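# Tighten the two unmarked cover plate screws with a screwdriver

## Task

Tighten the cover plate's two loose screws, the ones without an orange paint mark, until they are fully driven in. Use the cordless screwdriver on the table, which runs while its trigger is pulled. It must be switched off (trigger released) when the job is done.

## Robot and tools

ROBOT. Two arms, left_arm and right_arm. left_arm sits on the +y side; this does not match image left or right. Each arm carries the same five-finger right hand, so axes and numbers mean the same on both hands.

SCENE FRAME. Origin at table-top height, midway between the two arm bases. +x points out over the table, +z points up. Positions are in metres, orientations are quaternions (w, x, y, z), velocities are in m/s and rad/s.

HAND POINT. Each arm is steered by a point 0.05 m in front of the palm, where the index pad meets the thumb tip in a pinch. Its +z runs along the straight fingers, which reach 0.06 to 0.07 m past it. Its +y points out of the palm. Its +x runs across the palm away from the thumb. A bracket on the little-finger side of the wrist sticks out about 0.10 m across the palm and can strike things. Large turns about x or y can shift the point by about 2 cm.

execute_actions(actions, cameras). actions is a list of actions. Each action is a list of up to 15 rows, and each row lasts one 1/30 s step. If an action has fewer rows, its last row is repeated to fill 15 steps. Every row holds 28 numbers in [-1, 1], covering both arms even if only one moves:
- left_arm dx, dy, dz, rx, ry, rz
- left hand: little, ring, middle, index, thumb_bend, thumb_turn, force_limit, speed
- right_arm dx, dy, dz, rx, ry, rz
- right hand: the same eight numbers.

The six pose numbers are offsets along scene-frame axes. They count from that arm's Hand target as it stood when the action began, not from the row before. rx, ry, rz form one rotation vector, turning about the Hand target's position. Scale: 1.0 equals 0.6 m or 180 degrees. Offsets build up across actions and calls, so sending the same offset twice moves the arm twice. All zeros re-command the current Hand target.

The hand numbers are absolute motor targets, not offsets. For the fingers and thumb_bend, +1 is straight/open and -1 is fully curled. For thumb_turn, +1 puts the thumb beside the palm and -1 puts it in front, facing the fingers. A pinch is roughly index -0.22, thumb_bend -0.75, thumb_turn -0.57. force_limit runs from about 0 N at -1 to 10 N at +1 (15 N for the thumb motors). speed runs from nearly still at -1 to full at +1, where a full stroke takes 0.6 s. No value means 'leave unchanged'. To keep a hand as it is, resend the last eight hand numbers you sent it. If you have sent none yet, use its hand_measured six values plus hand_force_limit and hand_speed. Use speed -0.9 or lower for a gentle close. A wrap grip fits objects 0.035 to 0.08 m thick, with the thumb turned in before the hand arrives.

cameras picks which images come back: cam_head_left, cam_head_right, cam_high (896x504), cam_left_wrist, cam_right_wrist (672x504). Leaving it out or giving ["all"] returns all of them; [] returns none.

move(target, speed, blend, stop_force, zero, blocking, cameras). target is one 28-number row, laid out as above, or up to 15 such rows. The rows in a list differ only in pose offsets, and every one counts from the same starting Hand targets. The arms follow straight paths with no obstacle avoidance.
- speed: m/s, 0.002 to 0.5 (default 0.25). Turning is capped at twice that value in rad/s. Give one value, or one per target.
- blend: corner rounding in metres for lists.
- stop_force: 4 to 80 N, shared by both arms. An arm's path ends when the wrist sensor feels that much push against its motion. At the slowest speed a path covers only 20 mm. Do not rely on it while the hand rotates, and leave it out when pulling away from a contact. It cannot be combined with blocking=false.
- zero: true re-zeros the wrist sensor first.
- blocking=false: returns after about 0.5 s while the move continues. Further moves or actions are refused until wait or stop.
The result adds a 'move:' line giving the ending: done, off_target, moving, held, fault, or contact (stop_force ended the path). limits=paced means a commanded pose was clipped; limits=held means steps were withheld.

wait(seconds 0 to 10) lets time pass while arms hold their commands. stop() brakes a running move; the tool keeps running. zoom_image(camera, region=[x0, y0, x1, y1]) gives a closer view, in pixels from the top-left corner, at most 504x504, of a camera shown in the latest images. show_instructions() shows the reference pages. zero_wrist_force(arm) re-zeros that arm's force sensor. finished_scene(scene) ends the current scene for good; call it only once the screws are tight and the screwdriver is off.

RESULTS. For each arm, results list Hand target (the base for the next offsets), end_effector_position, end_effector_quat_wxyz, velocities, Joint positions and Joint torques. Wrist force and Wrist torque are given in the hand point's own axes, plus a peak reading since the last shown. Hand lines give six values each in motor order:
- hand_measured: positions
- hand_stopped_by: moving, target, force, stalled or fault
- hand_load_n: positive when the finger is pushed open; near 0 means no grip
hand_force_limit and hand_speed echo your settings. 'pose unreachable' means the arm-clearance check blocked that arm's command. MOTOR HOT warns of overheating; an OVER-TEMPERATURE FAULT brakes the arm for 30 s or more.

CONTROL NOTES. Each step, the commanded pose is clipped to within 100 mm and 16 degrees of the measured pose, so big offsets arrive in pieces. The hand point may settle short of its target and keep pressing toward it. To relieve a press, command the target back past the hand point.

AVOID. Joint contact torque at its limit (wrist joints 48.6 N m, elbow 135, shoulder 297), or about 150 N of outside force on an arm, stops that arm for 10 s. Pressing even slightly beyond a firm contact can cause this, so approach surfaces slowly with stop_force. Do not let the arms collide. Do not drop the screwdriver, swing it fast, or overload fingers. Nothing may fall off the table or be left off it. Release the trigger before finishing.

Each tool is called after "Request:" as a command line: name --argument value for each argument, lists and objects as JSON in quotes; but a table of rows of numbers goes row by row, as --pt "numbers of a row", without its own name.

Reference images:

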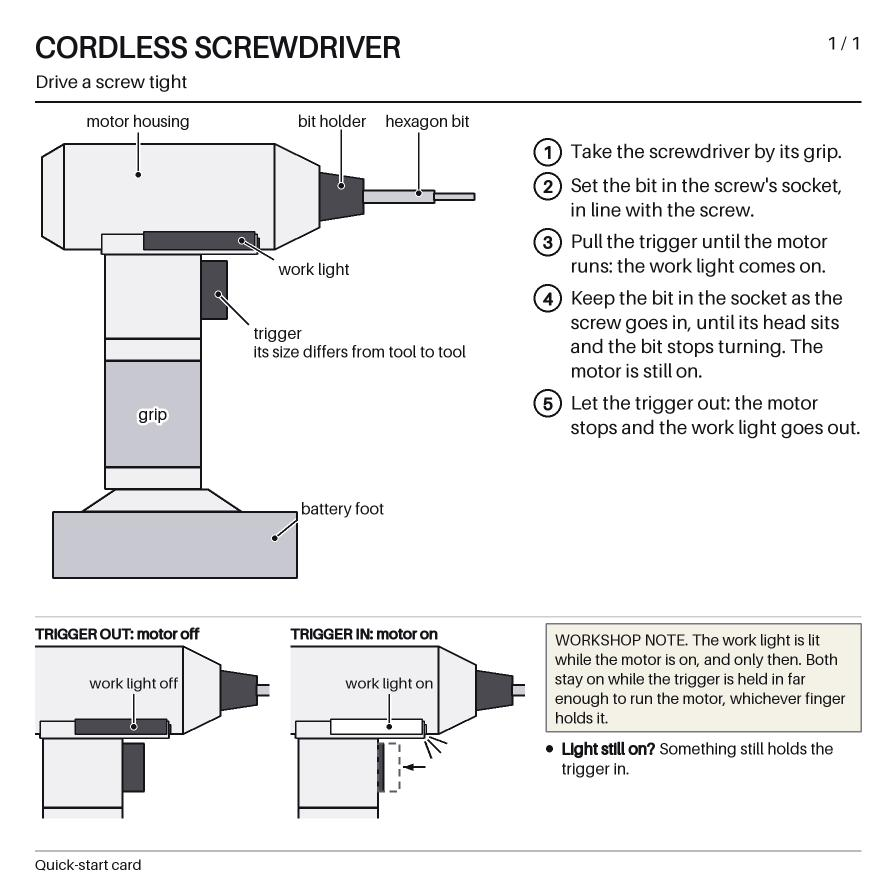

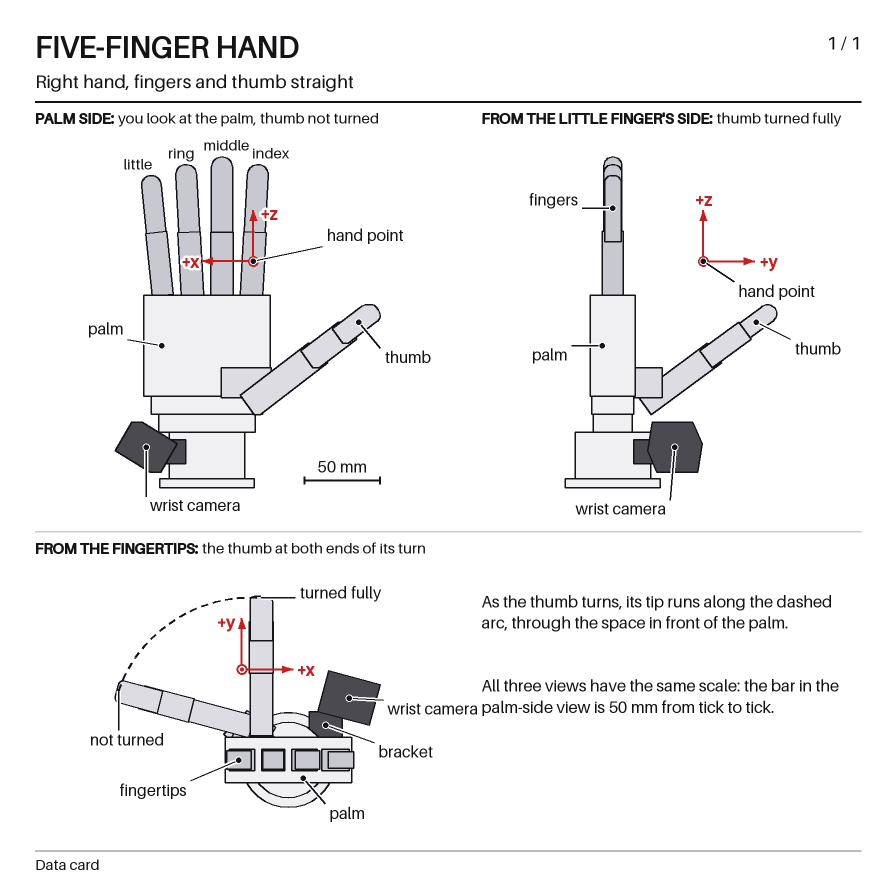

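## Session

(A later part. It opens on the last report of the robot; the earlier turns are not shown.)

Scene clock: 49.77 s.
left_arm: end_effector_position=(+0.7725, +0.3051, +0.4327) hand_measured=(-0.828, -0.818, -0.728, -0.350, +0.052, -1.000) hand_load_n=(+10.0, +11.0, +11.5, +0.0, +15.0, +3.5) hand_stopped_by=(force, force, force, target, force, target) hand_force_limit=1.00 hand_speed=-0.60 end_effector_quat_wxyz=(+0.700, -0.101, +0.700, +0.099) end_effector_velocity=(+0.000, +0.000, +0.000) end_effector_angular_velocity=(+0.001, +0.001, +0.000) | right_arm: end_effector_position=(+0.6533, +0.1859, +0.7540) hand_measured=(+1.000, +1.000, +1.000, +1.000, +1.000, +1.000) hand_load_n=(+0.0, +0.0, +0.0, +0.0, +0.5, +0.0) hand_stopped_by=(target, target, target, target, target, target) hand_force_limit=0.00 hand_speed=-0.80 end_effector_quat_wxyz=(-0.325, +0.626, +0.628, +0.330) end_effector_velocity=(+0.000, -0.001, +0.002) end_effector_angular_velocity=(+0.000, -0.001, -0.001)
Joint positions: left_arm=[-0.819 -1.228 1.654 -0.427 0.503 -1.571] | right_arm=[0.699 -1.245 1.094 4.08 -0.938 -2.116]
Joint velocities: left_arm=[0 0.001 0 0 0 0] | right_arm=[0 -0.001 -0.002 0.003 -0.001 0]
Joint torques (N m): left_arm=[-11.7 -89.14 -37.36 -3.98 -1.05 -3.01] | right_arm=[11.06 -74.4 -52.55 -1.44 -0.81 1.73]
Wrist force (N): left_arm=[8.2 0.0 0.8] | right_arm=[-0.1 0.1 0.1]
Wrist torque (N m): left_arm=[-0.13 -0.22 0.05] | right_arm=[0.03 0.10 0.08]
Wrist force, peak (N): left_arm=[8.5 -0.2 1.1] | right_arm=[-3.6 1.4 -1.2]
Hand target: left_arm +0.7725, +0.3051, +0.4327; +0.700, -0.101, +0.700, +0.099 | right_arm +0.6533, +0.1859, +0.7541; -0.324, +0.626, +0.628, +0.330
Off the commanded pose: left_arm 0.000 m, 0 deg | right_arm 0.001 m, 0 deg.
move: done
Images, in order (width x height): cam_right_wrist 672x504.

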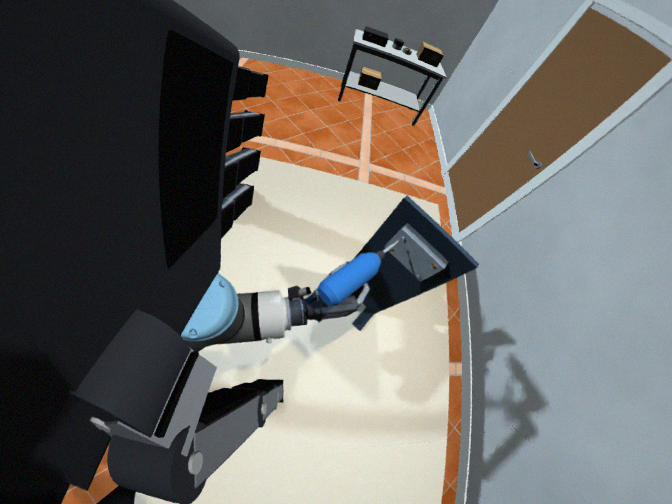

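Request:
move --target '[0.0205,0.011,-0.0013,0,0,0.0167,-0.98,-0.98,-0.98,-0.35,-0.98,-1,1.0,-0.6,0,0,0,0,0,0,1,1,1,1,1,1,0,-0.8]' --speed 0.02 --stop_force 8 --cameras '["cam_right_wrist"]'

Request:
zoom_image --camera "cam_right_wrist" --region '[370, 205, 450, 285]'

Request:
zoom_image --camera "cam_right_wrist" --region '[380, 220, 420, 260]'

Request:
move --target '[0,0,0,0,0,0,-0.98,-0.98,-0.98,-0.35,-0.98,-1,1.0,-0.6,0.245,-0.26,-0.457,0.1944,0,0,1,1,1,1,1,1,0,-0.8]' --speed 0.4 --cameras '["cam_right_wrist"]'

Request:
zoom_image --camera "cam_right_wrist" --region '[310, 135, 390, 195]'

Scene clock: 52.87 s.
left_arm: end_effector_position=(+0.7849, +0.3117, +0.4319) hand_measured=(-0.828, -0.818, -0.728, -0.350, +0.052, -1.000) hand_load_n=(+10.0, +11.0, +11.0, +0.0, +15.0, +3.5) hand_stopped_by=(force, force, force, target, force, target) hand_force_limit=1.00 hand_speed=-0.60 end_effector_quat_wxyz=(+0.698, -0.119, +0.697, +0.118) end_effector_velocity=(+0.000, +0.000, -0.001) end_effector_angular_velocity=(+0.002, +0.001, +0.001) | right_arm: end_effector_position=(+0.6533, +0.1859, +0.7541) hand_measured=(+1.000, +1.000, +1.000, +1.000, +1.000, +1.000) hand_load_n=(+0.0, +0.0, +0.0, +0.0, +0.0, +0.0) hand_stopped_by=(target, target, target, target, target, target) hand_force_limit=0.00 hand_speed=-0.80 end_effector_quat_wxyz=(-0.324, +0.626, +0.628, +0.330) end_effector_velocity=(+0.000, +0.000, +0.000) end_effector_angular_velocity=(+0.000, +0.000, +0.000)
Joint positions: left_arm=[-0.806 -1.197 1.612 -0.416 0.463 -1.571] | right_arm=[0.699 -1.245 1.094 4.08 -0.938 -2.116]
Joint velocities: left_arm=[0 0.001 0 -0.001 -0.001 0.001] | right_arm=[0 0 0 0 0 0]
Joint torques (N m): left_arm=[8.71 -54.41 -52.81 1.63 -2.46 3.78] | right_arm=[13.3 -73.52 -48.4 -2.55 -0.47 1.36]
Wrist force (N): left_arm=[8.9 -4.4 -6.7] | right_arm=[-0.3 0.0 -0.1]
Wrist torque (N m): left_arm=[-0.11 -0.47 0.22] | right_arm=[0.02 0.13 0.05]
Wrist force, peak (N): left_arm=[9.1 -4.0 -7.1] | right_arm=[-0.4 -0.4 0.3]
Hand target: left_arm +0.7849, +0.3117, +0.4319; +0.698, -0.119, +0.697, +0.118 | right_arm +0.6533, +0.1859, +0.7541; -0.324, +0.626, +0.628, +0.330
Off the commanded pose: left_arm 0.000 m, 0 deg | right_arm 0.000 m, 0 deg.
move: contact (left_arm)
Images, in order (width x height): cam_right_wrist 672x504.

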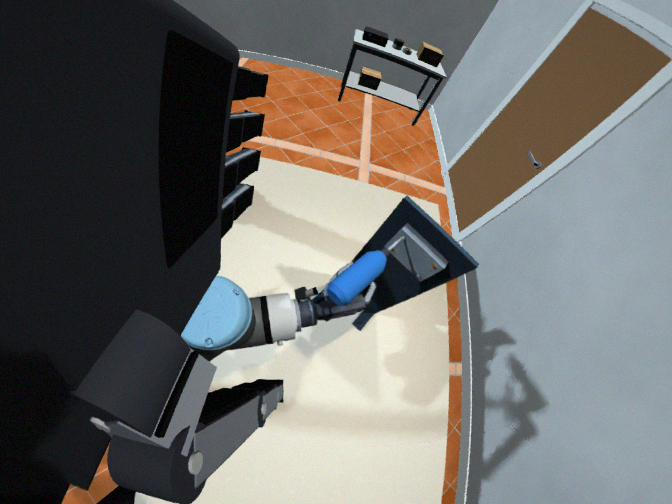

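Scaled by 6.300 from the camera's 672x504 image, which has a finer 960x720 frame.

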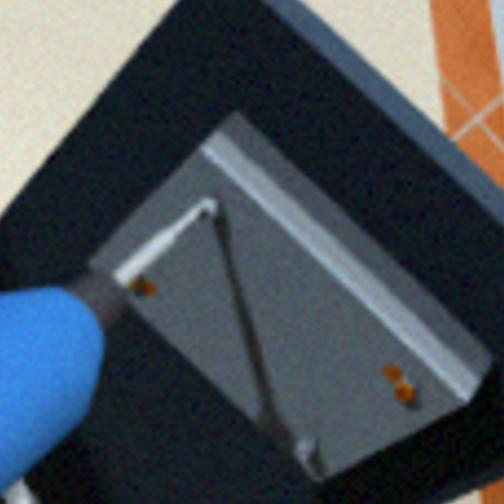

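Scaled by 12.600 from the camera's 672x504 image, which has a finer 960x720 frame.

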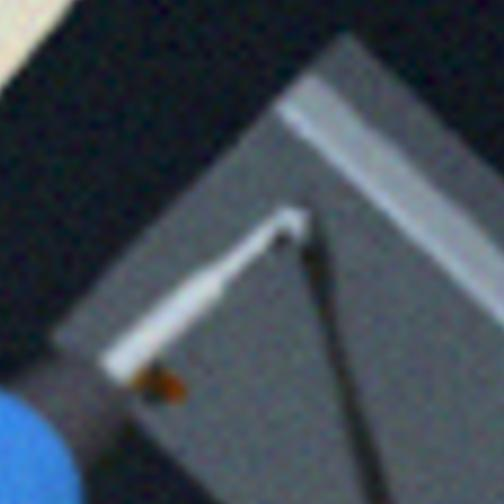

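Scene clock: 54.37 s.
left_arm: end_effector_position=(+0.7849, +0.3117, +0.4319) hand_measured=(-0.828, -0.818, -0.728, -0.350, +0.052, -1.000) hand_load_n=(+10.5, +11.5, +11.5, +0.0, +15.0, +3.5) hand_stopped_by=(force, force, force, target, force, target) hand_force_limit=1.00 hand_speed=-0.60 end_effector_quat_wxyz=(+0.698, -0.119, +0.697, +0.118) end_effector_velocity=(+0.000, +0.001, +0.001) end_effector_angular_velocity=(+0.001, +0.000, +0.001) | right_arm: end_effector_position=(+0.8000, +0.0298, +0.4803) hand_measured=(+1.000, +1.000, +1.000, +1.000, +1.000, +1.000) hand_load_n=(+0.0, +0.0, +0.0, +0.0, +0.0, +0.0) hand_stopped_by=(target, target, target, target, target, target) hand_force_limit=0.00 hand_speed=-0.80 end_effector_quat_wxyz=(+0.498, -0.499, -0.499, -0.503) end_effector_velocity=(+0.000, +0.000, +0.000) end_effector_angular_velocity=(+0.001, +0.000, +0.000)
Joint positions: left_arm=[-0.806 -1.197 1.612 -0.416 0.463 -1.571] | right_arm=[0.372 -1.038 1.628 2.546 -0.438 -1.571]
Joint velocities: left_arm=[0.001 -0.001 0 0 0 0.001] | right_arm=[0 0 0 -0.003 0 0.003]
Joint torques (N m): left_arm=[4.41 -65.65 -48.94 -0.48 -2.29 3.93] | right_arm=[-7.96 -75.96 -32.53 -3.38 2.53 1.72]
Wrist force (N): left_arm=[8.7 -4.8 -6.6] | right_arm=[-0.5 -0.1 -0.3]
Wrist torque (N m): left_arm=[-0.17 -0.48 0.21] | right_arm=[-0.03 0.31 0.10]
Wrist force, peak (N): left_arm=[9.0 -4.2 -6.8] | right_arm=[-3.8 1.2 -2.0]
Hand target: left_arm +0.7849, +0.3117, +0.4319; +0.698, -0.119, +0.697, +0.118 | right_arm +0.8001, +0.0297, +0.4802; +0.498, -0.500, -0.499, -0.503
Off the commanded pose: left_arm 0.000 m, 0 deg | right_arm 0.001 m, 0 deg.
move: done
Images, in order (width x height): cam_right_wrist 672x504.

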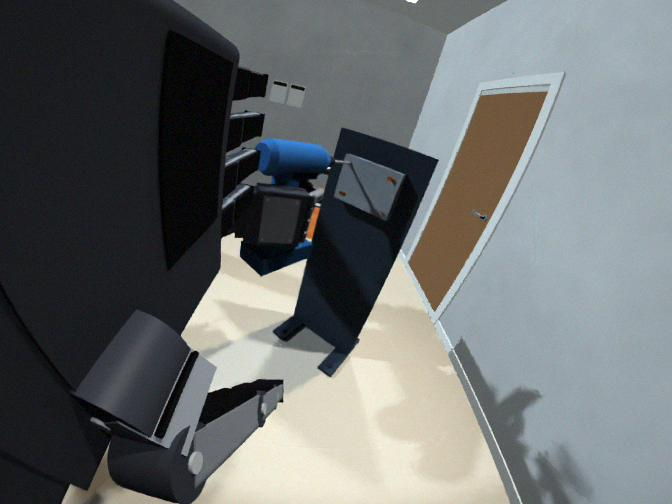

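Scaled by 6.300 from the camera's 672x504 image, which has a finer 960x720 frame.

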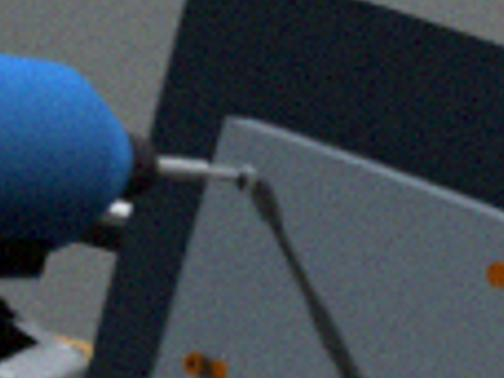

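Request:
move --target '[0,0,0,0,0,0,-0.98,-0.98,-0.98,-0.95,-0.98,-1,1.0,-0.6,0,0,0,0,0,0,1,1,1,1,1,1,0,-0.8]' --cameras '["cam_right_wrist"]'

Request:
zoom_image --camera "cam_right_wrist" --region '[310, 135, 390, 195]'

Request:
zoom_image --camera "cam_right_wrist" --region '[230, 110, 350, 210]'

Scene clock: 55.67 s.
left_arm: end_effector_position=(+0.7849, +0.3117, +0.4319) hand_measured=(-0.828, -0.818, -0.728, -0.656, +0.052, -1.000) hand_load_n=(+9.5, +10.5, +11.0, +10.5, +15.0, +2.5) hand_stopped_by=(force, force, force, force, force, target) hand_force_limit=1.00 hand_speed=-0.60 end_effector_quat_wxyz=(+0.698, -0.119, +0.697, +0.118) end_effector_velocity=(+0.000, +0.000, +0.000) end_effector_angular_velocity=(-0.001, -0.001, +0.001) | right_arm: end_effector_position=(+0.8001, +0.0297, +0.4802) hand_measured=(+1.000, +1.000, +1.000, +1.000, +1.000, +1.000) hand_load_n=(+0.0, +0.0, +0.0, +0.0, +0.0, +0.0) hand_stopped_by=(target, target, target, target, target, target) hand_force_limit=0.00 hand_speed=-0.80 end_effector_quat_wxyz=(+0.498, -0.500, -0.499, -0.503) end_effector_velocity=(+0.000, +0.000, -0.001) end_effector_angular_velocity=(+0.000, +0.001, +0.000)
Joint positions: left_arm=[-0.806 -1.197 1.612 -0.416 0.463 -1.571] | right_arm=[0.372 -1.037 1.628 2.546 -0.438 -1.571]
Joint velocities: left_arm=[0 0 0 -0.001 -0.001 -0.001] | right_arm=[0 0.001 0 0 0 0]
Joint torques (N m): left_arm=[6.58 -67.81 -45.76 -2.4 -1.95 3.77] | right_arm=[-13.9 -76.88 -31.81 -3.26 2.2 1.68]
Wrist force (N): left_arm=[8.3 -1.0 -0.3] | right_arm=[-0.7 0.2 -0.6]
Wrist torque (N m): left_arm=[-0.17 -0.28 0.09] | right_arm=[0.03 0.35 0.10]
Wrist force, peak (N): left_arm=[8.9 -4.2 -6.9] | right_arm=[-0.7 0.1 -0.6]
Hand target: left_arm +0.7849, +0.3117, +0.4319; +0.698, -0.119, +0.697, +0.118 | right_arm +0.8001, +0.0297, +0.4802; +0.498, -0.500, -0.499, -0.503
Off the commanded pose: left_arm 0.000 m, 0 deg | right_arm 0.000 m, 0 deg.
move: done
Images, in order (width x height): cam_right_wrist 672x504.

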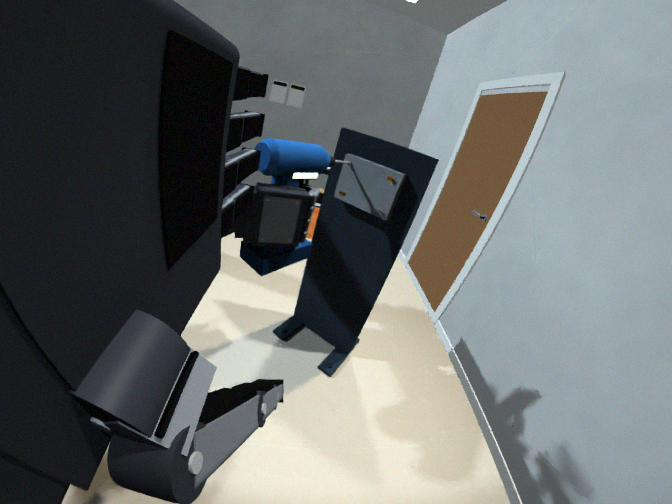

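Scaled by 6.300 from the camera's 672x504 image, which has a finer 960x720 frame.

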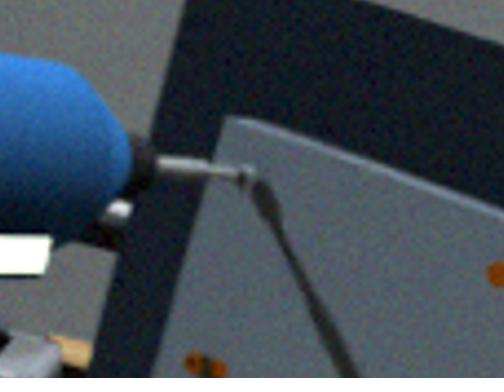

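Scaled by 4.200 from the camera's 672x504 image, which has a finer 960x720 frame.

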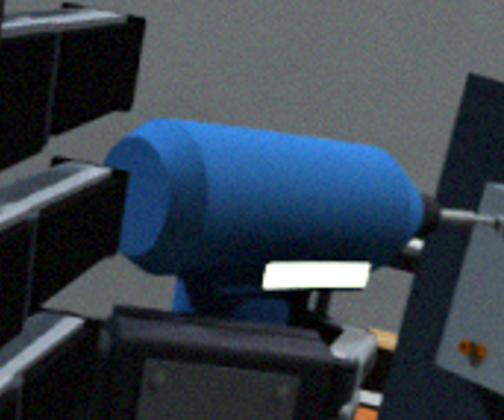

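Request:
move --target '[0.0084,0.0104,0,0,0,0,-0.98,-0.98,-0.98,-0.95,-0.98,-1,1.0,-0.6,0,0,0,0,0,0,1,1,1,1,1,1,0,-0.8]' --speed 0.006 --stop_force 10 --cameras '["cam_right_wrist"]'

Request:
zoom_image --camera "cam_right_wrist" --region '[310, 135, 390, 195]'

Scene clock: 56.90 s.
left_arm: end_effector_position=(+0.7852, +0.3122, +0.4319) hand_measured=(-0.828, -0.818, -0.728, -0.656, +0.052, -1.000) hand_load_n=(+10.0, +10.5, +10.5, +10.0, +15.0, +2.0) hand_stopped_by=(force, force, force, force, force, target) hand_force_limit=1.00 hand_speed=-0.60 end_effector_quat_wxyz=(+0.698, -0.119, +0.697, +0.118) end_effector_velocity=(+0.000, +0.000, +0.000) end_effector_angular_velocity=(+0.000, +0.000, +0.000) | right_arm: end_effector_position=(+0.8001, +0.0297, +0.4802) hand_measured=(+1.000, +1.000, +1.000, +1.000, +1.000, +1.000) hand_load_n=(+0.0, +0.0, +0.0, +0.0, +0.0, +0.0) hand_stopped_by=(target, target, target, target, target, target) hand_force_limit=0.00 hand_speed=-0.80 end_effector_quat_wxyz=(+0.498, -0.500, -0.499, -0.503) end_effector_velocity=(+0.000, +0.000, +0.000) end_effector_angular_velocity=(+0.000, +0.000, +0.000)
Joint positions: left_arm=[-0.805 -1.197 1.612 -0.416 0.464 -1.571] | right_arm=[0.372 -1.037 1.628 2.546 -0.438 -1.571]
Joint velocities: left_arm=[0 -0.001 0 0 0 0] | right_arm=[0 0 0 0.001 0 0]
Joint torques (N m): left_arm=[-9.97 -81.58 -34.06 -0.94 -1.53 3.29] | right_arm=[-13.14 -75.87 -33.44 -2.9 2.17 1.73]
Wrist force (N): left_arm=[8.0 -0.2 0.1] | right_arm=[-0.4 0.3 0.0]
Wrist torque (N m): left_arm=[-0.06 -0.20 0.07] | right_arm=[0.01 0.29 0.12]
Wrist force, peak (N): left_arm=[9.7 -7.1 -10.8] | right_arm=[-0.9 0.0 -0.1]
Hand target: left_arm +0.7852, +0.3122, +0.4319; +0.698, -0.119, +0.697, +0.118 | right_arm +0.8001, +0.0297, +0.4802; +0.498, -0.500, -0.499, -0.503
Off the commanded pose: left_arm 0.007 m, 0 deg | right_arm 0.000 m, 0 deg.
move: contact (left_arm)
Images, in order (width x height): cam_right_wrist 672x504.

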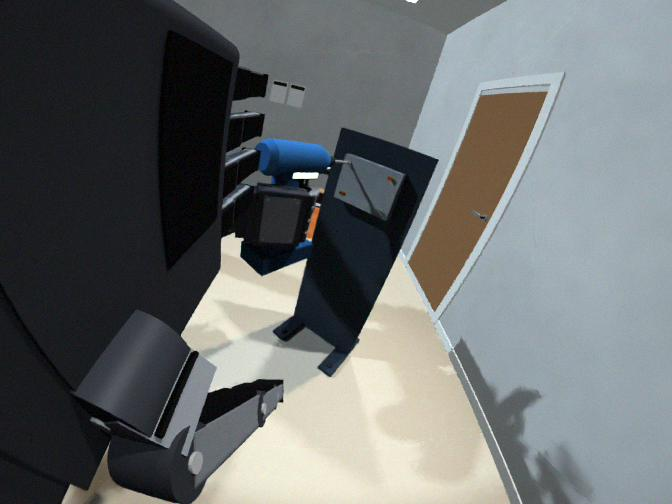

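Scaled by 6.300 from the camera's 672x504 image, which has a finer 960x720 frame.

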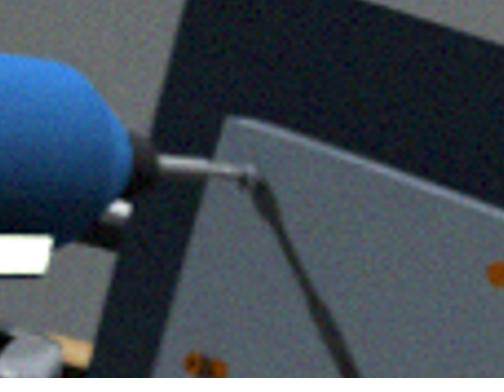

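Request:
move --target '[0.0084,0.0104,0,0,0,0,-0.98,-0.98,-0.98,-0.95,-0.98,-1,1.0,-0.6,0,0,0,0,0,0,1,1,1,1,1,1,0,-0.8]' --speed 0.004 --stop_force 14 --cameras '["cam_right_wrist"]'

Request:
zoom_image --camera "cam_right_wrist" --region '[310, 135, 390, 195]'

Scene clock: 58.00 s.
left_arm: end_effector_position=(+0.7855, +0.3126, +0.4319) hand_measured=(-0.828, -0.818, -0.728, -0.656, +0.052, -1.000) hand_load_n=(+10.5, +10.0, +10.5, +10.5, +15.5, +2.0) hand_stopped_by=(force, force, force, force, force, target) hand_force_limit=1.00 hand_speed=-0.60 end_effector_quat_wxyz=(+0.698, -0.119, +0.697, +0.118) end_effector_velocity=(+0.000, +0.000, -0.001) end_effector_angular_velocity=(-0.001, +0.000, +0.000) | right_arm: end_effector_position=(+0.8001, +0.0297, +0.4802) hand_measured=(+1.000, +1.000, +1.000, +1.000, +1.000, +1.000) hand_load_n=(+0.0, +0.0, +0.0, +0.0, +0.0, +0.0) hand_stopped_by=(target, target, target, target, target, target) hand_force_limit=0.00 hand_speed=-0.80 end_effector_quat_wxyz=(+0.498, -0.500, -0.499, -0.503) end_effector_velocity=(+0.000, +0.000, -0.001) end_effector_angular_velocity=(-0.001, +0.001, +0.000)
Joint positions: left_arm=[-0.804 -1.197 1.612 -0.416 0.465 -1.571] | right_arm=[0.372 -1.037 1.628 2.546 -0.438 -1.571]
Joint velocities: left_arm=[0 0.001 0 0 -0.001 -0.001] | right_arm=[0 0.001 0 0.001 0 0]
Joint torques (N m): left_arm=[-1.24 -77.17 -44.02 0.74 -3.19 3.55] | right_arm=[-12.8 -75.66 -34.16 -2.77 2.11 1.59]
Wrist force (N): left_arm=[9.3 -6.6 -8.5] | right_arm=[-0.4 0.2 -0.5]
Wrist torque (N m): left_arm=[0.02 -0.53 0.31] | right_arm=[0.03 0.30 0.11]
Wrist force, peak (N): left_arm=[10.0 -9.9 -13.3] | right_arm=[-0.8 -0.1 -0.2]
Hand target: left_arm +0.7855, +0.3126, +0.4319; +0.698, -0.119, +0.697, +0.118 | right_arm +0.8001, +0.0297, +0.4802; +0.498, -0.500, -0.499, -0.503
Off the commanded pose: left_arm 0.007 m, 0 deg | right_arm 0.000 m, 0 deg.
move: contact (left_arm)
Images, in order (width x height): cam_right_wrist 672x504.

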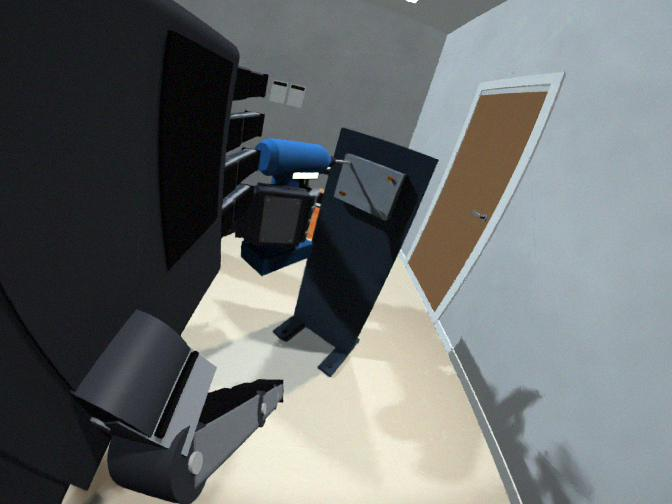

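Scaled by 6.300 from the camera's 672x504 image, which has a finer 960x720 frame.

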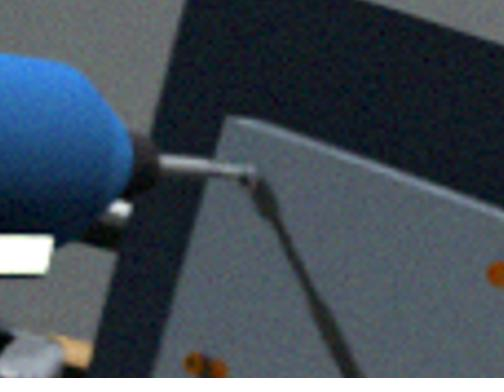

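Request:
wait --seconds 1 --cameras '["cam_right_wrist"]'

Request:
zoom_image --camera "cam_right_wrist" --region '[330, 145, 370, 175]'

Scene clock: 59.10 s.
left_arm: end_effector_position=(+0.7855, +0.3126, +0.4319) hand_measured=(-0.828, -0.818, -0.728, -0.656, +0.052, -1.000) hand_load_n=(+10.5, +10.0, +10.0, +10.0, +15.0, +2.0) hand_stopped_by=(force, force, force, force, force, target) hand_force_limit=1.00 hand_speed=-0.60 end_effector_quat_wxyz=(+0.698, -0.119, +0.697, +0.118) end_effector_velocity=(+0.000, +0.000, +0.000) end_effector_angular_velocity=(+0.000, +0.000, -0.001) | right_arm: end_effector_position=(+0.8001, +0.0297, +0.4802) hand_measured=(+1.000, +1.000, +1.000, +1.000, +1.000, +1.000) hand_load_n=(+0.0, +0.0, +0.0, +0.0, +0.0, +0.0) hand_stopped_by=(target, target, target, target, target, target) hand_force_limit=0.00 hand_speed=-0.80 end_effector_quat_wxyz=(+0.498, -0.500, -0.499, -0.503) end_effector_velocity=(+0.000, +0.000, +0.000) end_effector_angular_velocity=(+0.000, +0.000, +0.000)
Joint positions: left_arm=[-0.804 -1.197 1.612 -0.416 0.465 -1.571] | right_arm=[0.372 -1.037 1.628 2.546 -0.438 -1.571]
Joint velocities: left_arm=[0 0 0 0 0 0] | right_arm=[0 0 0 0 0 0]
Joint torques (N m): left_arm=[-0.76 -80.9 -41.66 0.4 -2.84 3.13] | right_arm=[-12.05 -76.86 -35.89 -2.59 1.75 1.58]
Wrist force (N): left_arm=[9.4 -5.8 -7.4] | right_arm=[-0.6 0.1 -0.2]
Wrist torque (N m): left_arm=[0.02 -0.52 0.30] | right_arm=[0.00 0.31 0.10]
Wrist force, peak (N): left_arm=[9.8 -6.5 -8.8] | right_arm=[-0.8 -0.3 -0.2]
Hand target: left_arm +0.7855, +0.3126, +0.4319; +0.698, -0.119, +0.697, +0.118 | right_arm +0.8001, +0.0297, +0.4802; +0.498, -0.500, -0.499, -0.503
Off the commanded pose: left_arm 0.008 m, 0 deg | right_arm 0.000 m, 0 deg.
wait: 1.00 s; at rest by 0.07 s
Images, in order (width x height): cam_right_wrist 672x504.

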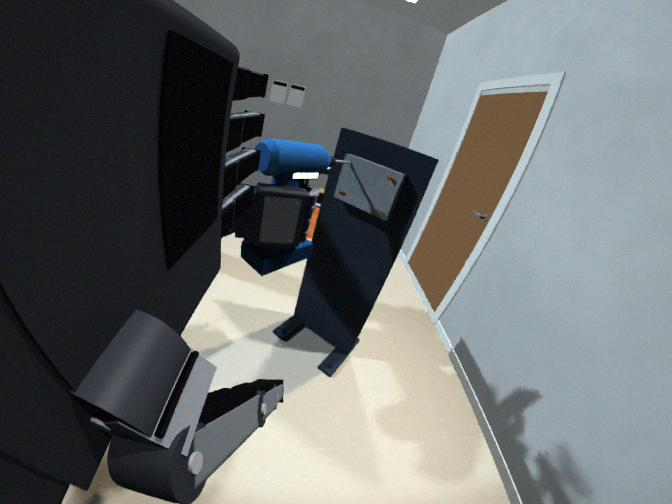

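Scaled by 12.600 from the camera's 672x504 image, which has a finer 960x720 frame.

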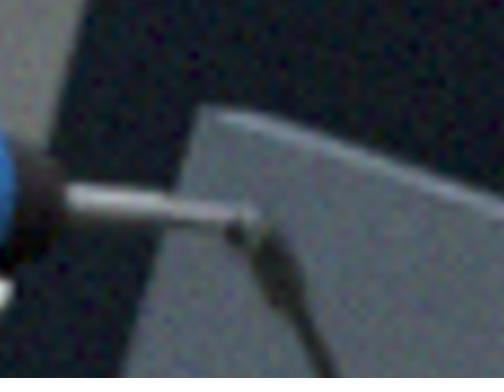

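Request:
move --target '[0,0,0,0,0,0,-0.98,-0.98,-0.98,-0.95,-0.98,-1,1.0,-0.6,-0.245,0.26,0.457,-0.1944,0,0,1,1,1,1,1,1,0,-0.8]' --speed 0.4 --cameras '["cam_right_wrist"]'

Request:
zoom_image --camera "cam_right_wrist" --region '[380, 220, 420, 260]'

Request:
zoom_image --camera "cam_right_wrist" --region '[400, 255, 440, 295]'

Scene clock: 60.80 s.
left_arm: end_effector_position=(+0.7855, +0.3126, +0.4319) hand_measured=(-0.828, -0.818, -0.728, -0.656, +0.052, -1.000) hand_load_n=(+10.5, +10.0, +10.0, +10.0, +15.5, +2.0) hand_stopped_by=(force, force, force, force, force, target) hand_force_limit=1.00 hand_speed=-0.60 end_effector_quat_wxyz=(+0.698, -0.119, +0.697, +0.118) end_effector_velocity=(+0.000, +0.000, +0.001) end_effector_angular_velocity=(-0.001, -0.001, -0.001) | right_arm: end_effector_position=(+0.6533, +0.1859, +0.7540) hand_measured=(+1.000, +1.000, +1.000, +1.000, +1.000, +1.000) hand_load_n=(+0.0, +0.0, +0.0, +0.0, +0.0, +0.0) hand_stopped_by=(target, target, target, target, target, target) hand_force_limit=0.00 hand_speed=-0.80 end_effector_quat_wxyz=(-0.324, +0.626, +0.628, +0.330) end_effector_velocity=(+0.001, +0.000, -0.001) end_effector_angular_velocity=(-0.002, +0.002, -0.001)
Joint positions: left_arm=[-0.804 -1.197 1.612 -0.416 0.465 -1.571] | right_arm=[0.699 -1.245 1.094 4.08 -0.938 -2.116]
Joint velocities: left_arm=[0 -0.001 0 -0.001 0.001 0] | right_arm=[0 0.002 -0.002 0.003 -0.001 0]
Joint torques (N m): left_arm=[-1.94 -87.25 -37.27 -0.37 -1.85 2.26] | right_arm=[11.19 -75.14 -51.32 -1.98 -0.99 1.77]
Wrist force (N): left_arm=[8.9 -4.9 -6.4] | right_arm=[0.1 0.0 0.0]
Wrist torque (N m): left_arm=[0.01 -0.43 0.25] | right_arm=[0.02 0.08 0.08]
Wrist force, peak (N): left_arm=[9.6 -6.1 -7.5] | right_arm=[-3.5 1.6 -1.5]
Hand target: left_arm +0.7855, +0.3126, +0.4319; +0.698, -0.119, +0.697, +0.118 | right_arm +0.6532, +0.1860, +0.7540; -0.324, +0.626, +0.628, +0.330
Off the commanded pose: left_arm 0.000 m, 0 deg | right_arm 0.001 m, 0 deg.
move: done
Images, in order (width x height): cam_right_wrist 672x504.

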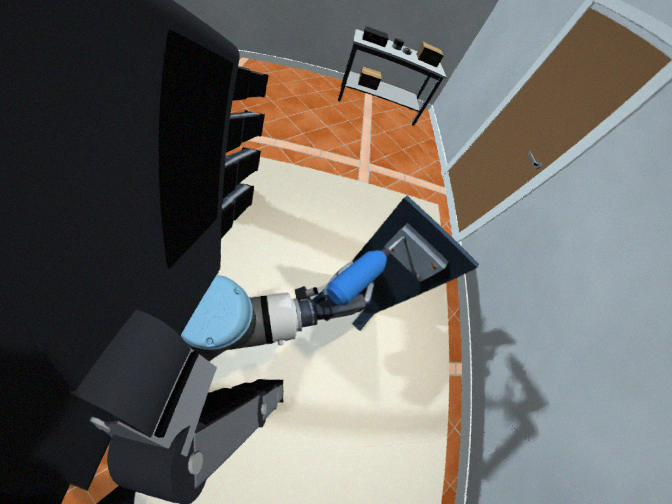

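Scaled by 12.600 from the camera's 672x504 image, which has a finer 960x720 frame.

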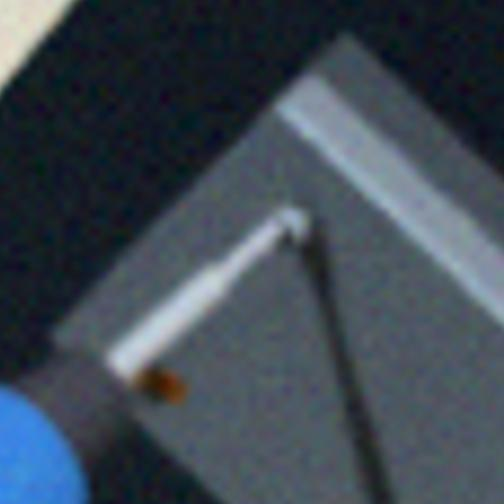

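Scaled by 12.600 from the camera's 672x504 image, which has a finer 960x720 frame.

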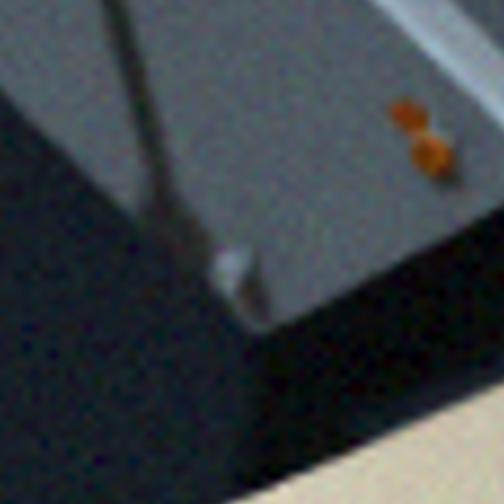

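Request:
move --target '[-0.0012,-0.0033,-0.0015,0,0,0,-0.98,-0.98,-0.98,-0.95,-0.98,-1,1.0,-0.6,0,0,0,0,0,0,1,1,1,1,1,1,0,-0.8]' --speed 0.01 --cameras '[]'

Request:
move --target '[0.0084,0.0104,0,0,0,0,-0.98,-0.98,-0.98,-0.95,-0.98,-1,1.0,-0.6,0,0,0,0,0,0,1,1,1,1,1,1,0,-0.8]' --speed 0.004 --stop_force 10 --cameras '["cam_right_wrist"]'

Request:
zoom_image --camera "cam_right_wrist" --region '[380, 220, 420, 260]'

Scene clock: 61.90 s.
left_arm: end_effector_position=(+0.7848, +0.3106, +0.4310) hand_measured=(-0.828, -0.818, -0.728, -0.656, +0.052, -1.000) hand_load_n=(+9.5, +9.5, +10.5, +10.0, +15.5, +2.5) hand_stopped_by=(force, force, force, force, force, target) hand_force_limit=1.00 hand_speed=-0.60 end_effector_quat_wxyz=(+0.698, -0.119, +0.697, +0.118) end_effector_velocity=(+0.000, -0.001, -0.001) end_effector_angular_velocity=(+0.001, +0.001, -0.001) | right_arm: end_effector_position=(+0.6532, +0.1860, +0.7540) hand_measured=(+1.000, +1.000, +1.000, +1.000, +1.000, +1.000) hand_load_n=(+0.0, +0.0, +0.0, +0.0, +0.0, +0.0) hand_stopped_by=(target, target, target, target, target, target) hand_force_limit=0.00 hand_speed=-0.80 end_effector_quat_wxyz=(-0.324, +0.626, +0.628, +0.330) end_effector_velocity=(+0.000, +0.000, +0.000) end_effector_angular_velocity=(+0.000, +0.000, +0.000)
Joint positions: left_arm=[-0.807 -1.196 1.612 -0.418 0.462 -1.571] | right_arm=[0.699 -1.245 1.094 4.08 -0.938 -2.116]
Joint velocities: left_arm=[-0.001 0.001 0 0 0.001 0] | right_arm=[0 0 0 0 0 0]
Joint torques (N m): left_arm=[-8.52 -54.57 -35.48 -4.56 -1.16 1.47] | right_arm=[13.77 -74.41 -49.93 -2.46 -0.55 1.5]
Wrist force (N): left_arm=[7.9 0.0 0.8] | right_arm=[-0.3 0.3 0.2]
Wrist torque (N m): left_arm=[-0.13 -0.18 0.04] | right_arm=[0.04 0.11 0.06]
Wrist force, peak (N): left_arm=[9.2 -5.3 -6.5] | right_arm=[-0.5 0.3 -0.2]
Hand target: left_arm +0.7848, +0.3106, +0.4310; +0.698, -0.119, +0.697, +0.118 | right_arm +0.6532, +0.1860, +0.7540; -0.324, +0.626, +0.628, +0.330
Off the commanded pose: left_arm 0.000 m, 0 deg | right_arm 0.000 m, 0 deg.
move: done
No camera images: "cameras" was empty.

Scene clock: 63.57 s.
left_arm: end_effector_position=(+0.7862, +0.3122, +0.4310) hand_measured=(-0.828, -0.818, -0.728, -0.656, +0.052, -1.000) hand_load_n=(+9.5, +9.5, +10.5, +10.0, +15.5, +2.5) hand_stopped_by=(force, force, force, force, force, target) hand_force_limit=1.00 hand_speed=-0.60 end_effector_quat_wxyz=(+0.698, -0.119, +0.697, +0.118) end_effector_velocity=(+0.000, +0.000, +0.000) end_effector_angular_velocity=(+0.000, +0.000, +0.000) | right_arm: end_effector_position=(+0.6532, +0.1860, +0.7540) hand_measured=(+1.000, +1.000, +1.000, +1.000, +1.000, +1.000) hand_load_n=(+0.0, +0.0, +0.0, +0.0, +0.0, +0.0) hand_stopped_by=(target, target, target, target, target, target) hand_force_limit=0.00 hand_speed=-0.80 end_effector_quat_wxyz=(-0.324, +0.626, +0.628, +0.330) end_effector_velocity=(-0.001, -0.001, +0.001) end_effector_angular_velocity=(+0.001, +0.000, +0.000)
Joint positions: left_arm=[-0.804 -1.195 1.611 -0.417 0.465 -1.571] | right_arm=[0.699 -1.245 1.094 4.08 -0.938 -2.116]
Joint velocities: left_arm=[0 0 0 0 0 0.001] | right_arm=[0 -0.001 0 0.001 0 0]
Joint torques (N m): left_arm=[-10.29 -72.44 -38.61 -5.22 -1.59 1.82] | right_arm=[13.8 -73.71 -48.44 -2.7 -0.53 1.07]
Wrist force (N): left_arm=[7.8 -1.5 0.3] | right_arm=[0.2 0.1 0.0]
Wrist torque (N m): left_arm=[-0.03 -0.31 0.15] | right_arm=[0.03 0.06 0.09]
Wrist force, peak (N): left_arm=[10.0 -7.1 -10.1] | right_arm=[0.1 0.7 -0.1]
Hand target: left_arm +0.7862, +0.3122, +0.4310; +0.698, -0.119, +0.697, +0.118 | right_arm +0.6532, +0.1860, +0.7540; -0.324, +0.626, +0.628, +0.330
Off the commanded pose: left_arm 0.006 m, 0 deg | right_arm 0.000 m, 0 deg.
move: contact (left_arm)
Images, in order (width x height): cam_right_wrist 672x504.

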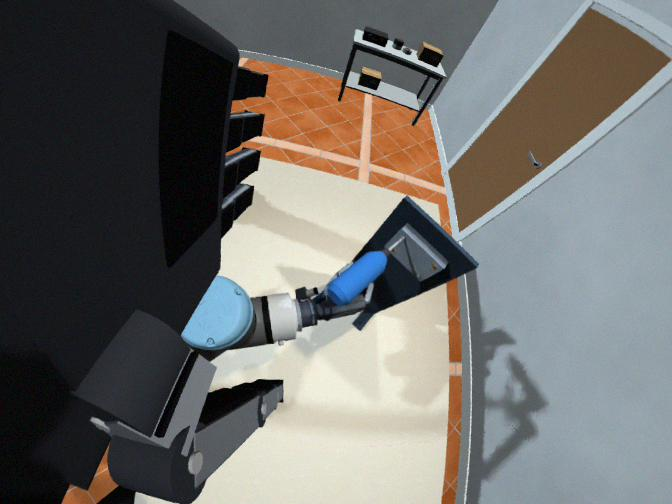

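Scaled by 12.600 from the camera's 672x504 image, which has a finer 960x720 frame.

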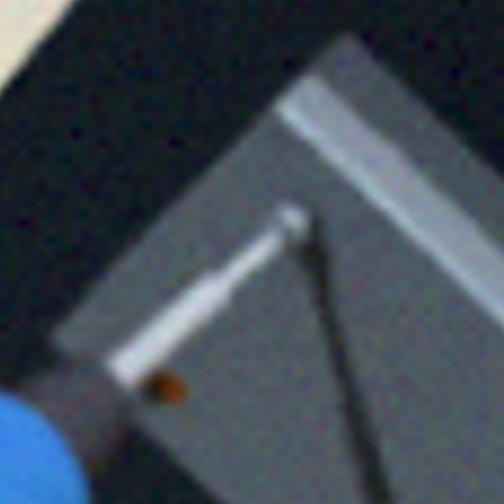

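Request:
move --target '[0.0084,0.0104,0,0,0,0,-0.98,-0.98,-0.98,-0.95,-0.98,-1,1.0,-0.6,0,0,0,0,0,0,1,1,1,1,1,1,0,-0.8]' --speed 0.004 --stop_force 12 --cameras '["cam_right_wrist"]'

Request:
zoom_image --camera "cam_right_wrist" --region '[380, 220, 420, 260]'

Scene clock: 65.53 s.
left_arm: end_effector_position=(+0.7887, +0.3152, +0.4309) hand_measured=(-0.828, -0.818, -0.728, -0.656, +0.052, -1.000) hand_load_n=(+10.0, +9.0, +10.0, +9.5, +16.0, +1.5) hand_stopped_by=(force, force, force, force, force, target) hand_force_limit=1.00 hand_speed=-0.60 end_effector_quat_wxyz=(+0.698, -0.119, +0.697, +0.118) end_effector_velocity=(+0.000, +0.000, +0.000) end_effector_angular_velocity=(-0.001, -0.001, +0.000) | right_arm: end_effector_position=(+0.6532, +0.1860, +0.7540) hand_measured=(+1.000, +1.000, +1.000, +1.000, +1.000, +1.000) hand_load_n=(+0.0, +0.0, +0.5, +0.0, +0.0, +0.0) hand_stopped_by=(target, target, target, target, target, target) hand_force_limit=0.00 hand_speed=-0.80 end_effector_quat_wxyz=(-0.324, +0.626, +0.628, +0.330) end_effector_velocity=(+0.000, +0.000, +0.002) end_effector_angular_velocity=(+0.002, -0.002, +0.000)
Joint positions: left_arm=[-0.799 -1.194 1.61 -0.417 0.47 -1.571] | right_arm=[0.699 -1.245 1.094 4.08 -0.938 -2.116]
Joint velocities: left_arm=[0 0 0 0 0 -0.001] | right_arm=[0 -0.001 0 -0.001 0 0]
Joint torques (N m): left_arm=[4.44 -76.75 -45.57 1.52 -4.58 1.64] | right_arm=[13.12 -72.13 -45.94 -3.2 -0.53 0.75]
Wrist force (N): left_arm=[14.8 -13.0 -17.9] | right_arm=[0.0 0.3 -0.2]
Wrist torque (N m): left_arm=[0.08 -0.91 -0.36] | right_arm=[0.07 0.10 0.08]
Wrist force, peak (N): left_arm=[15.5 -13.4 -19.4] | right_arm=[0.0 -0.4 0.5]
Hand target: left_arm +0.7886, +0.3152, +0.4309; +0.698, -0.119, +0.697, +0.118 | right_arm +0.6532, +0.1860, +0.7540; -0.324, +0.626, +0.628, +0.330
Off the commanded pose: left_arm 0.004 m, 0 deg | right_arm 0.000 m, 0 deg.
move: contact (left_arm)
Images, in order (width x height): cam_right_wrist 672x504.

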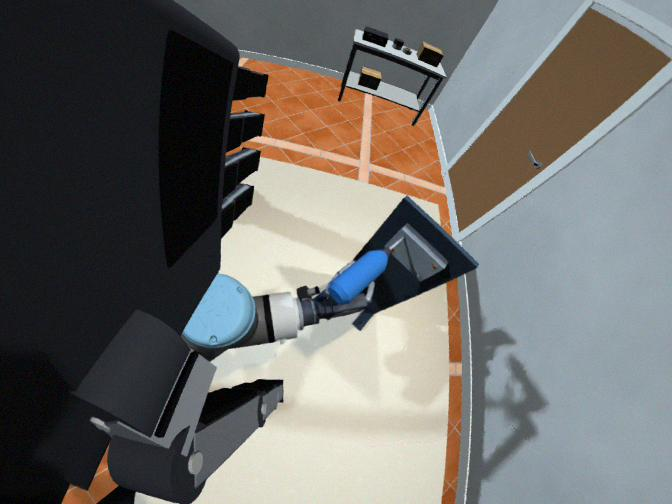

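Scaled by 12.600 from the camera's 672x504 image, which has a finer 960x720 frame.

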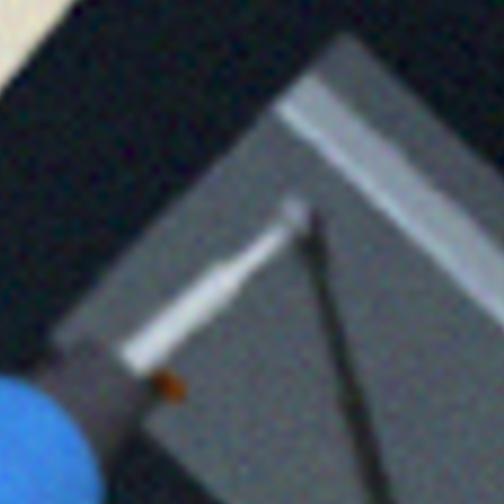

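Request:
wait --seconds 1 --cameras '[]'

Scene clock: 66.60 s.
left_arm: end_effector_position=(+0.7886, +0.3152, +0.4309) hand_measured=(-0.828, -0.818, -0.728, -0.656, +0.052, -1.000) hand_load_n=(+10.0, +9.5, +10.0, +9.5, +16.0, +1.5) hand_stopped_by=(force, force, force, force, force, target) hand_force_limit=1.00 hand_speed=-0.60 end_effector_quat_wxyz=(+0.698, -0.119, +0.697, +0.118) end_effector_velocity=(+0.000, +0.000, +0.000) end_effector_angular_velocity=(-0.002, +0.000, +0.000) | right_arm: end_effector_position=(+0.6532, +0.1860, +0.7540) hand_measured=(+1.000, +1.000, +1.000, +1.000, +1.000, +1.000) hand_load_n=(+0.0, +0.0, +0.0, +0.0, +0.0, +0.0) hand_stopped_by=(target, target, target, target, target, target) hand_force_limit=0.00 hand_speed=-0.80 end_effector_quat_wxyz=(-0.324, +0.626, +0.628, +0.330) end_effector_velocity=(+0.000, +0.000, +0.000) end_effector_angular_velocity=(-0.001, +0.000, +0.000)
Joint positions: left_arm=[-0.799 -1.194 1.61 -0.417 0.47 -1.571] | right_arm=[0.699 -1.245 1.094 4.08 -0.938 -2.116]
Joint velocities: left_arm=[0 0 0 0 0 -0.002] | right_arm=[0 0 0 0.001 0 0]
Joint torques (N m): left_arm=[6.81 -94.9 -36.41 1.67 -4.36 1.57] | right_arm=[13.63 -73.17 -44.17 -3.32 -0.38 0.55]
Wrist force (N): left_arm=[14.8 -12.5 -17.1] | right_arm=[-0.1 -0.1 0.0]
Wrist torque (N m): left_arm=[0.10 -0.97 -0.32] | right_arm=[0.00 0.10 0.06]
Wrist force, peak (N): left_arm=[15.4 -13.1 -18.0] | right_arm=[-0.5 0.2 0.3]
Hand target: left_arm +0.7886, +0.3152, +0.4309; +0.698, -0.119, +0.697, +0.118 | right_arm +0.6532, +0.1860, +0.7540; -0.324, +0.626, +0.628, +0.330
Off the commanded pose: left_arm 0.004 m, 0 deg | right_arm 0.000 m, 0 deg.
wait: 1.00 s; at rest by 0.10 s
No camera images: "cameras" was empty.

Request:
move --target '[0,0,0,0,0,0,-0.98,-0.98,-0.98,-0.35,-0.98,-1,1.0,-0.3,0,0,0,0,0,0,1,1,1,1,1,1,0,-0.8]' --cameras '[]'

Request:
move --target '[-0.042,-0.0518,0,0,0,0,-0.98,-0.98,-0.98,-0.35,-0.98,-1,1.0,-0.3,0,0,0,0,0,0,1,1,1,1,1,1,0,-0.8]' --speed 0.04 --cameras '["cam_right_wrist"]'

Request:
zoom_image --camera "cam_right_wrist" --region '[370, 205, 450, 285]'

Scene clock: 67.50 s.
left_arm: end_effector_position=(+0.7886, +0.3153, +0.4309) hand_measured=(-0.828, -0.818, -0.728, -0.350, +0.052, -1.000) hand_load_n=(+10.0, +9.5, +10.0, +0.0, +15.5, +2.0) hand_stopped_by=(force, force, force, target, force, target) hand_force_limit=1.00 hand_speed=-0.30 end_effector_quat_wxyz=(+0.698, -0.119, +0.697, +0.118) end_effector_velocity=(+0.000, +0.000, -0.001) end_effector_angular_velocity=(-0.001, +0.000, +0.000) | right_arm: end_effector_position=(+0.6532, +0.1860, +0.7540) hand_measured=(+1.000, +1.000, +1.000, +1.000, +1.000, +1.000) hand_load_n=(+0.0, +0.0, +0.0, +0.0, +0.0, +0.0) hand_stopped_by=(target, target, target, target, target, target) hand_force_limit=0.00 hand_speed=-0.80 end_effector_quat_wxyz=(-0.324, +0.626, +0.628, +0.330) end_effector_velocity=(+0.000, +0.000, +0.000) end_effector_angular_velocity=(-0.001, +0.001, +0.000)
Joint positions: left_arm=[-0.799 -1.194 1.61 -0.417 0.47 -1.571] | right_arm=[0.699 -1.245 1.094 4.08 -0.938 -2.116]
Joint velocities: left_arm=[0 0.001 0 0 0 -0.001] | right_arm=[0 0 0 0.002 0 0]
Joint torques (N m): left_arm=[5.31 -91.25 -37.71 0.63 -0.91 1.43] | right_arm=[12.8 -72.93 -43.48 -3.37 -0.38 0.42]
Wrist force (N): left_arm=[11.2 -7.5 -14.3] | right_arm=[-0.3 0.2 0.2]
Wrist torque (N m): left_arm=[-0.20 -0.67 0.29] | right_arm=[0.04 0.13 0.06]
Wrist force, peak (N): left_arm=[14.0 -11.5 -20.2] | right_arm=[-0.1 0.1 -0.5]
Hand target: left_arm +0.7886, +0.3152, +0.4309; +0.698, -0.119, +0.697, +0.118 | right_arm +0.6532, +0.1860, +0.7540; -0.324, +0.626, +0.628, +0.330
Off the commanded pose: left_arm 0.000 m, 0 deg | right_arm 0.000 m, 0 deg.
move: done
No camera images: "cameras" was empty.

Scene clock: 68.77 s.
left_arm: end_effector_position=(+0.7632, +0.2841, +0.4309) hand_measured=(-0.828, -0.818, -0.728, -0.350, +0.052, -1.000) hand_load_n=(+6.5, +9.0, +11.0, +0.0, +15.0, +3.5) hand_stopped_by=(force, force, force, target, force, target) hand_force_limit=1.00 hand_speed=-0.30 end_effector_quat_wxyz=(+0.698, -0.119, +0.697, +0.118) end_effector_velocity=(+0.002, +0.003, -0.001) end_effector_angular_velocity=(+0.001, +0.001, +0.001) | right_arm: end_effector_position=(+0.6532, +0.1860, +0.7540) hand_measured=(+1.000, +1.000, +1.000, +1.000, +1.000, +1.000) hand_load_n=(+0.0, +0.0, +0.0, -0.5, +0.0, +0.0) hand_stopped_by=(target, target, target, target, target, target) hand_force_limit=0.00 hand_speed=-0.80 end_effector_quat_wxyz=(-0.324, +0.626, +0.628, +0.330) end_effector_velocity=(+0.000, +0.000, -0.001) end_effector_angular_velocity=(-0.001, +0.001, +0.000)
Joint positions: left_arm=[-0.852 -1.202 1.621 -0.42 0.417 -1.571] | right_arm=[0.699 -1.245 1.094 4.08 -0.938 -2.116]
Joint velocities: left_arm=[0.005 0.001 0 0 0.004 0] | right_arm=[0 0.001 0 0.001 0 0]
Joint torques (N m): left_arm=[4.91 -78.44 -39.24 -4.35 2.51 4.56] | right_arm=[12.32 -72.77 -41.54 -3.64 -0.37 -0.02]
Wrist force (N): left_arm=[8.1 -0.3 0.6] | right_arm=[0.1 0.1 0.0]
Wrist torque (N m): left_arm=[-0.16 -0.21 0.04] | right_arm=[0.03 0.07 0.08]
Wrist force, peak (N): left_arm=[11.3 -7.2 -14.3] | right_arm=[-0.7 0.2 -0.1]
Hand target: left_arm +0.7634, +0.2842, +0.4309; +0.698, -0.119, +0.697, +0.118 | right_arm +0.6532, +0.1860, +0.7540; -0.324, +0.626, +0.628, +0.330
Off the commanded pose: left_arm 0.000 m, 0 deg | right_arm 0.000 m, 0 deg.
move: done
Images, in order (width x height): cam_right_wrist 672x504.

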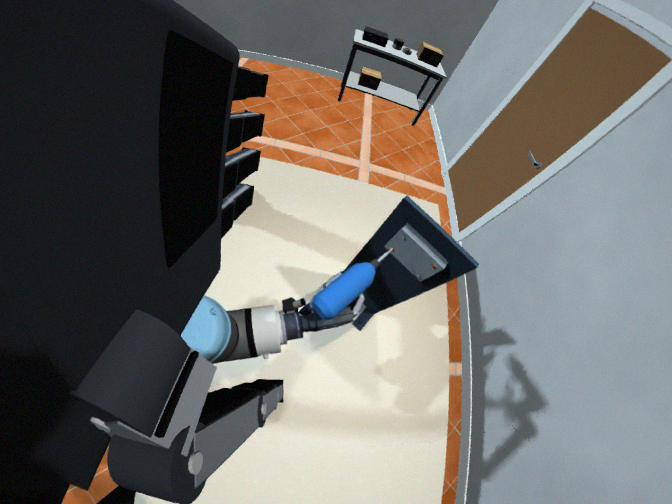

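Scaled by 6.300 from the camera's 672x504 image, which has a finer 960x720 frame.

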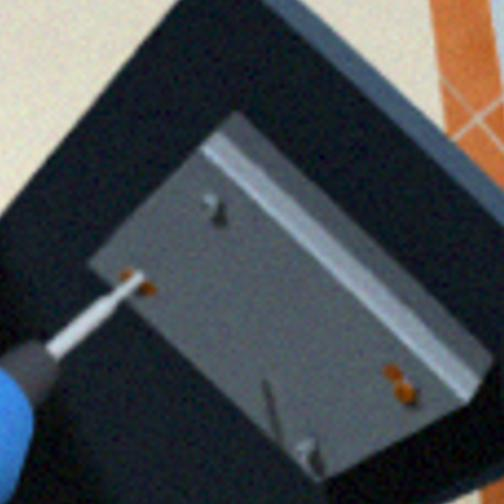

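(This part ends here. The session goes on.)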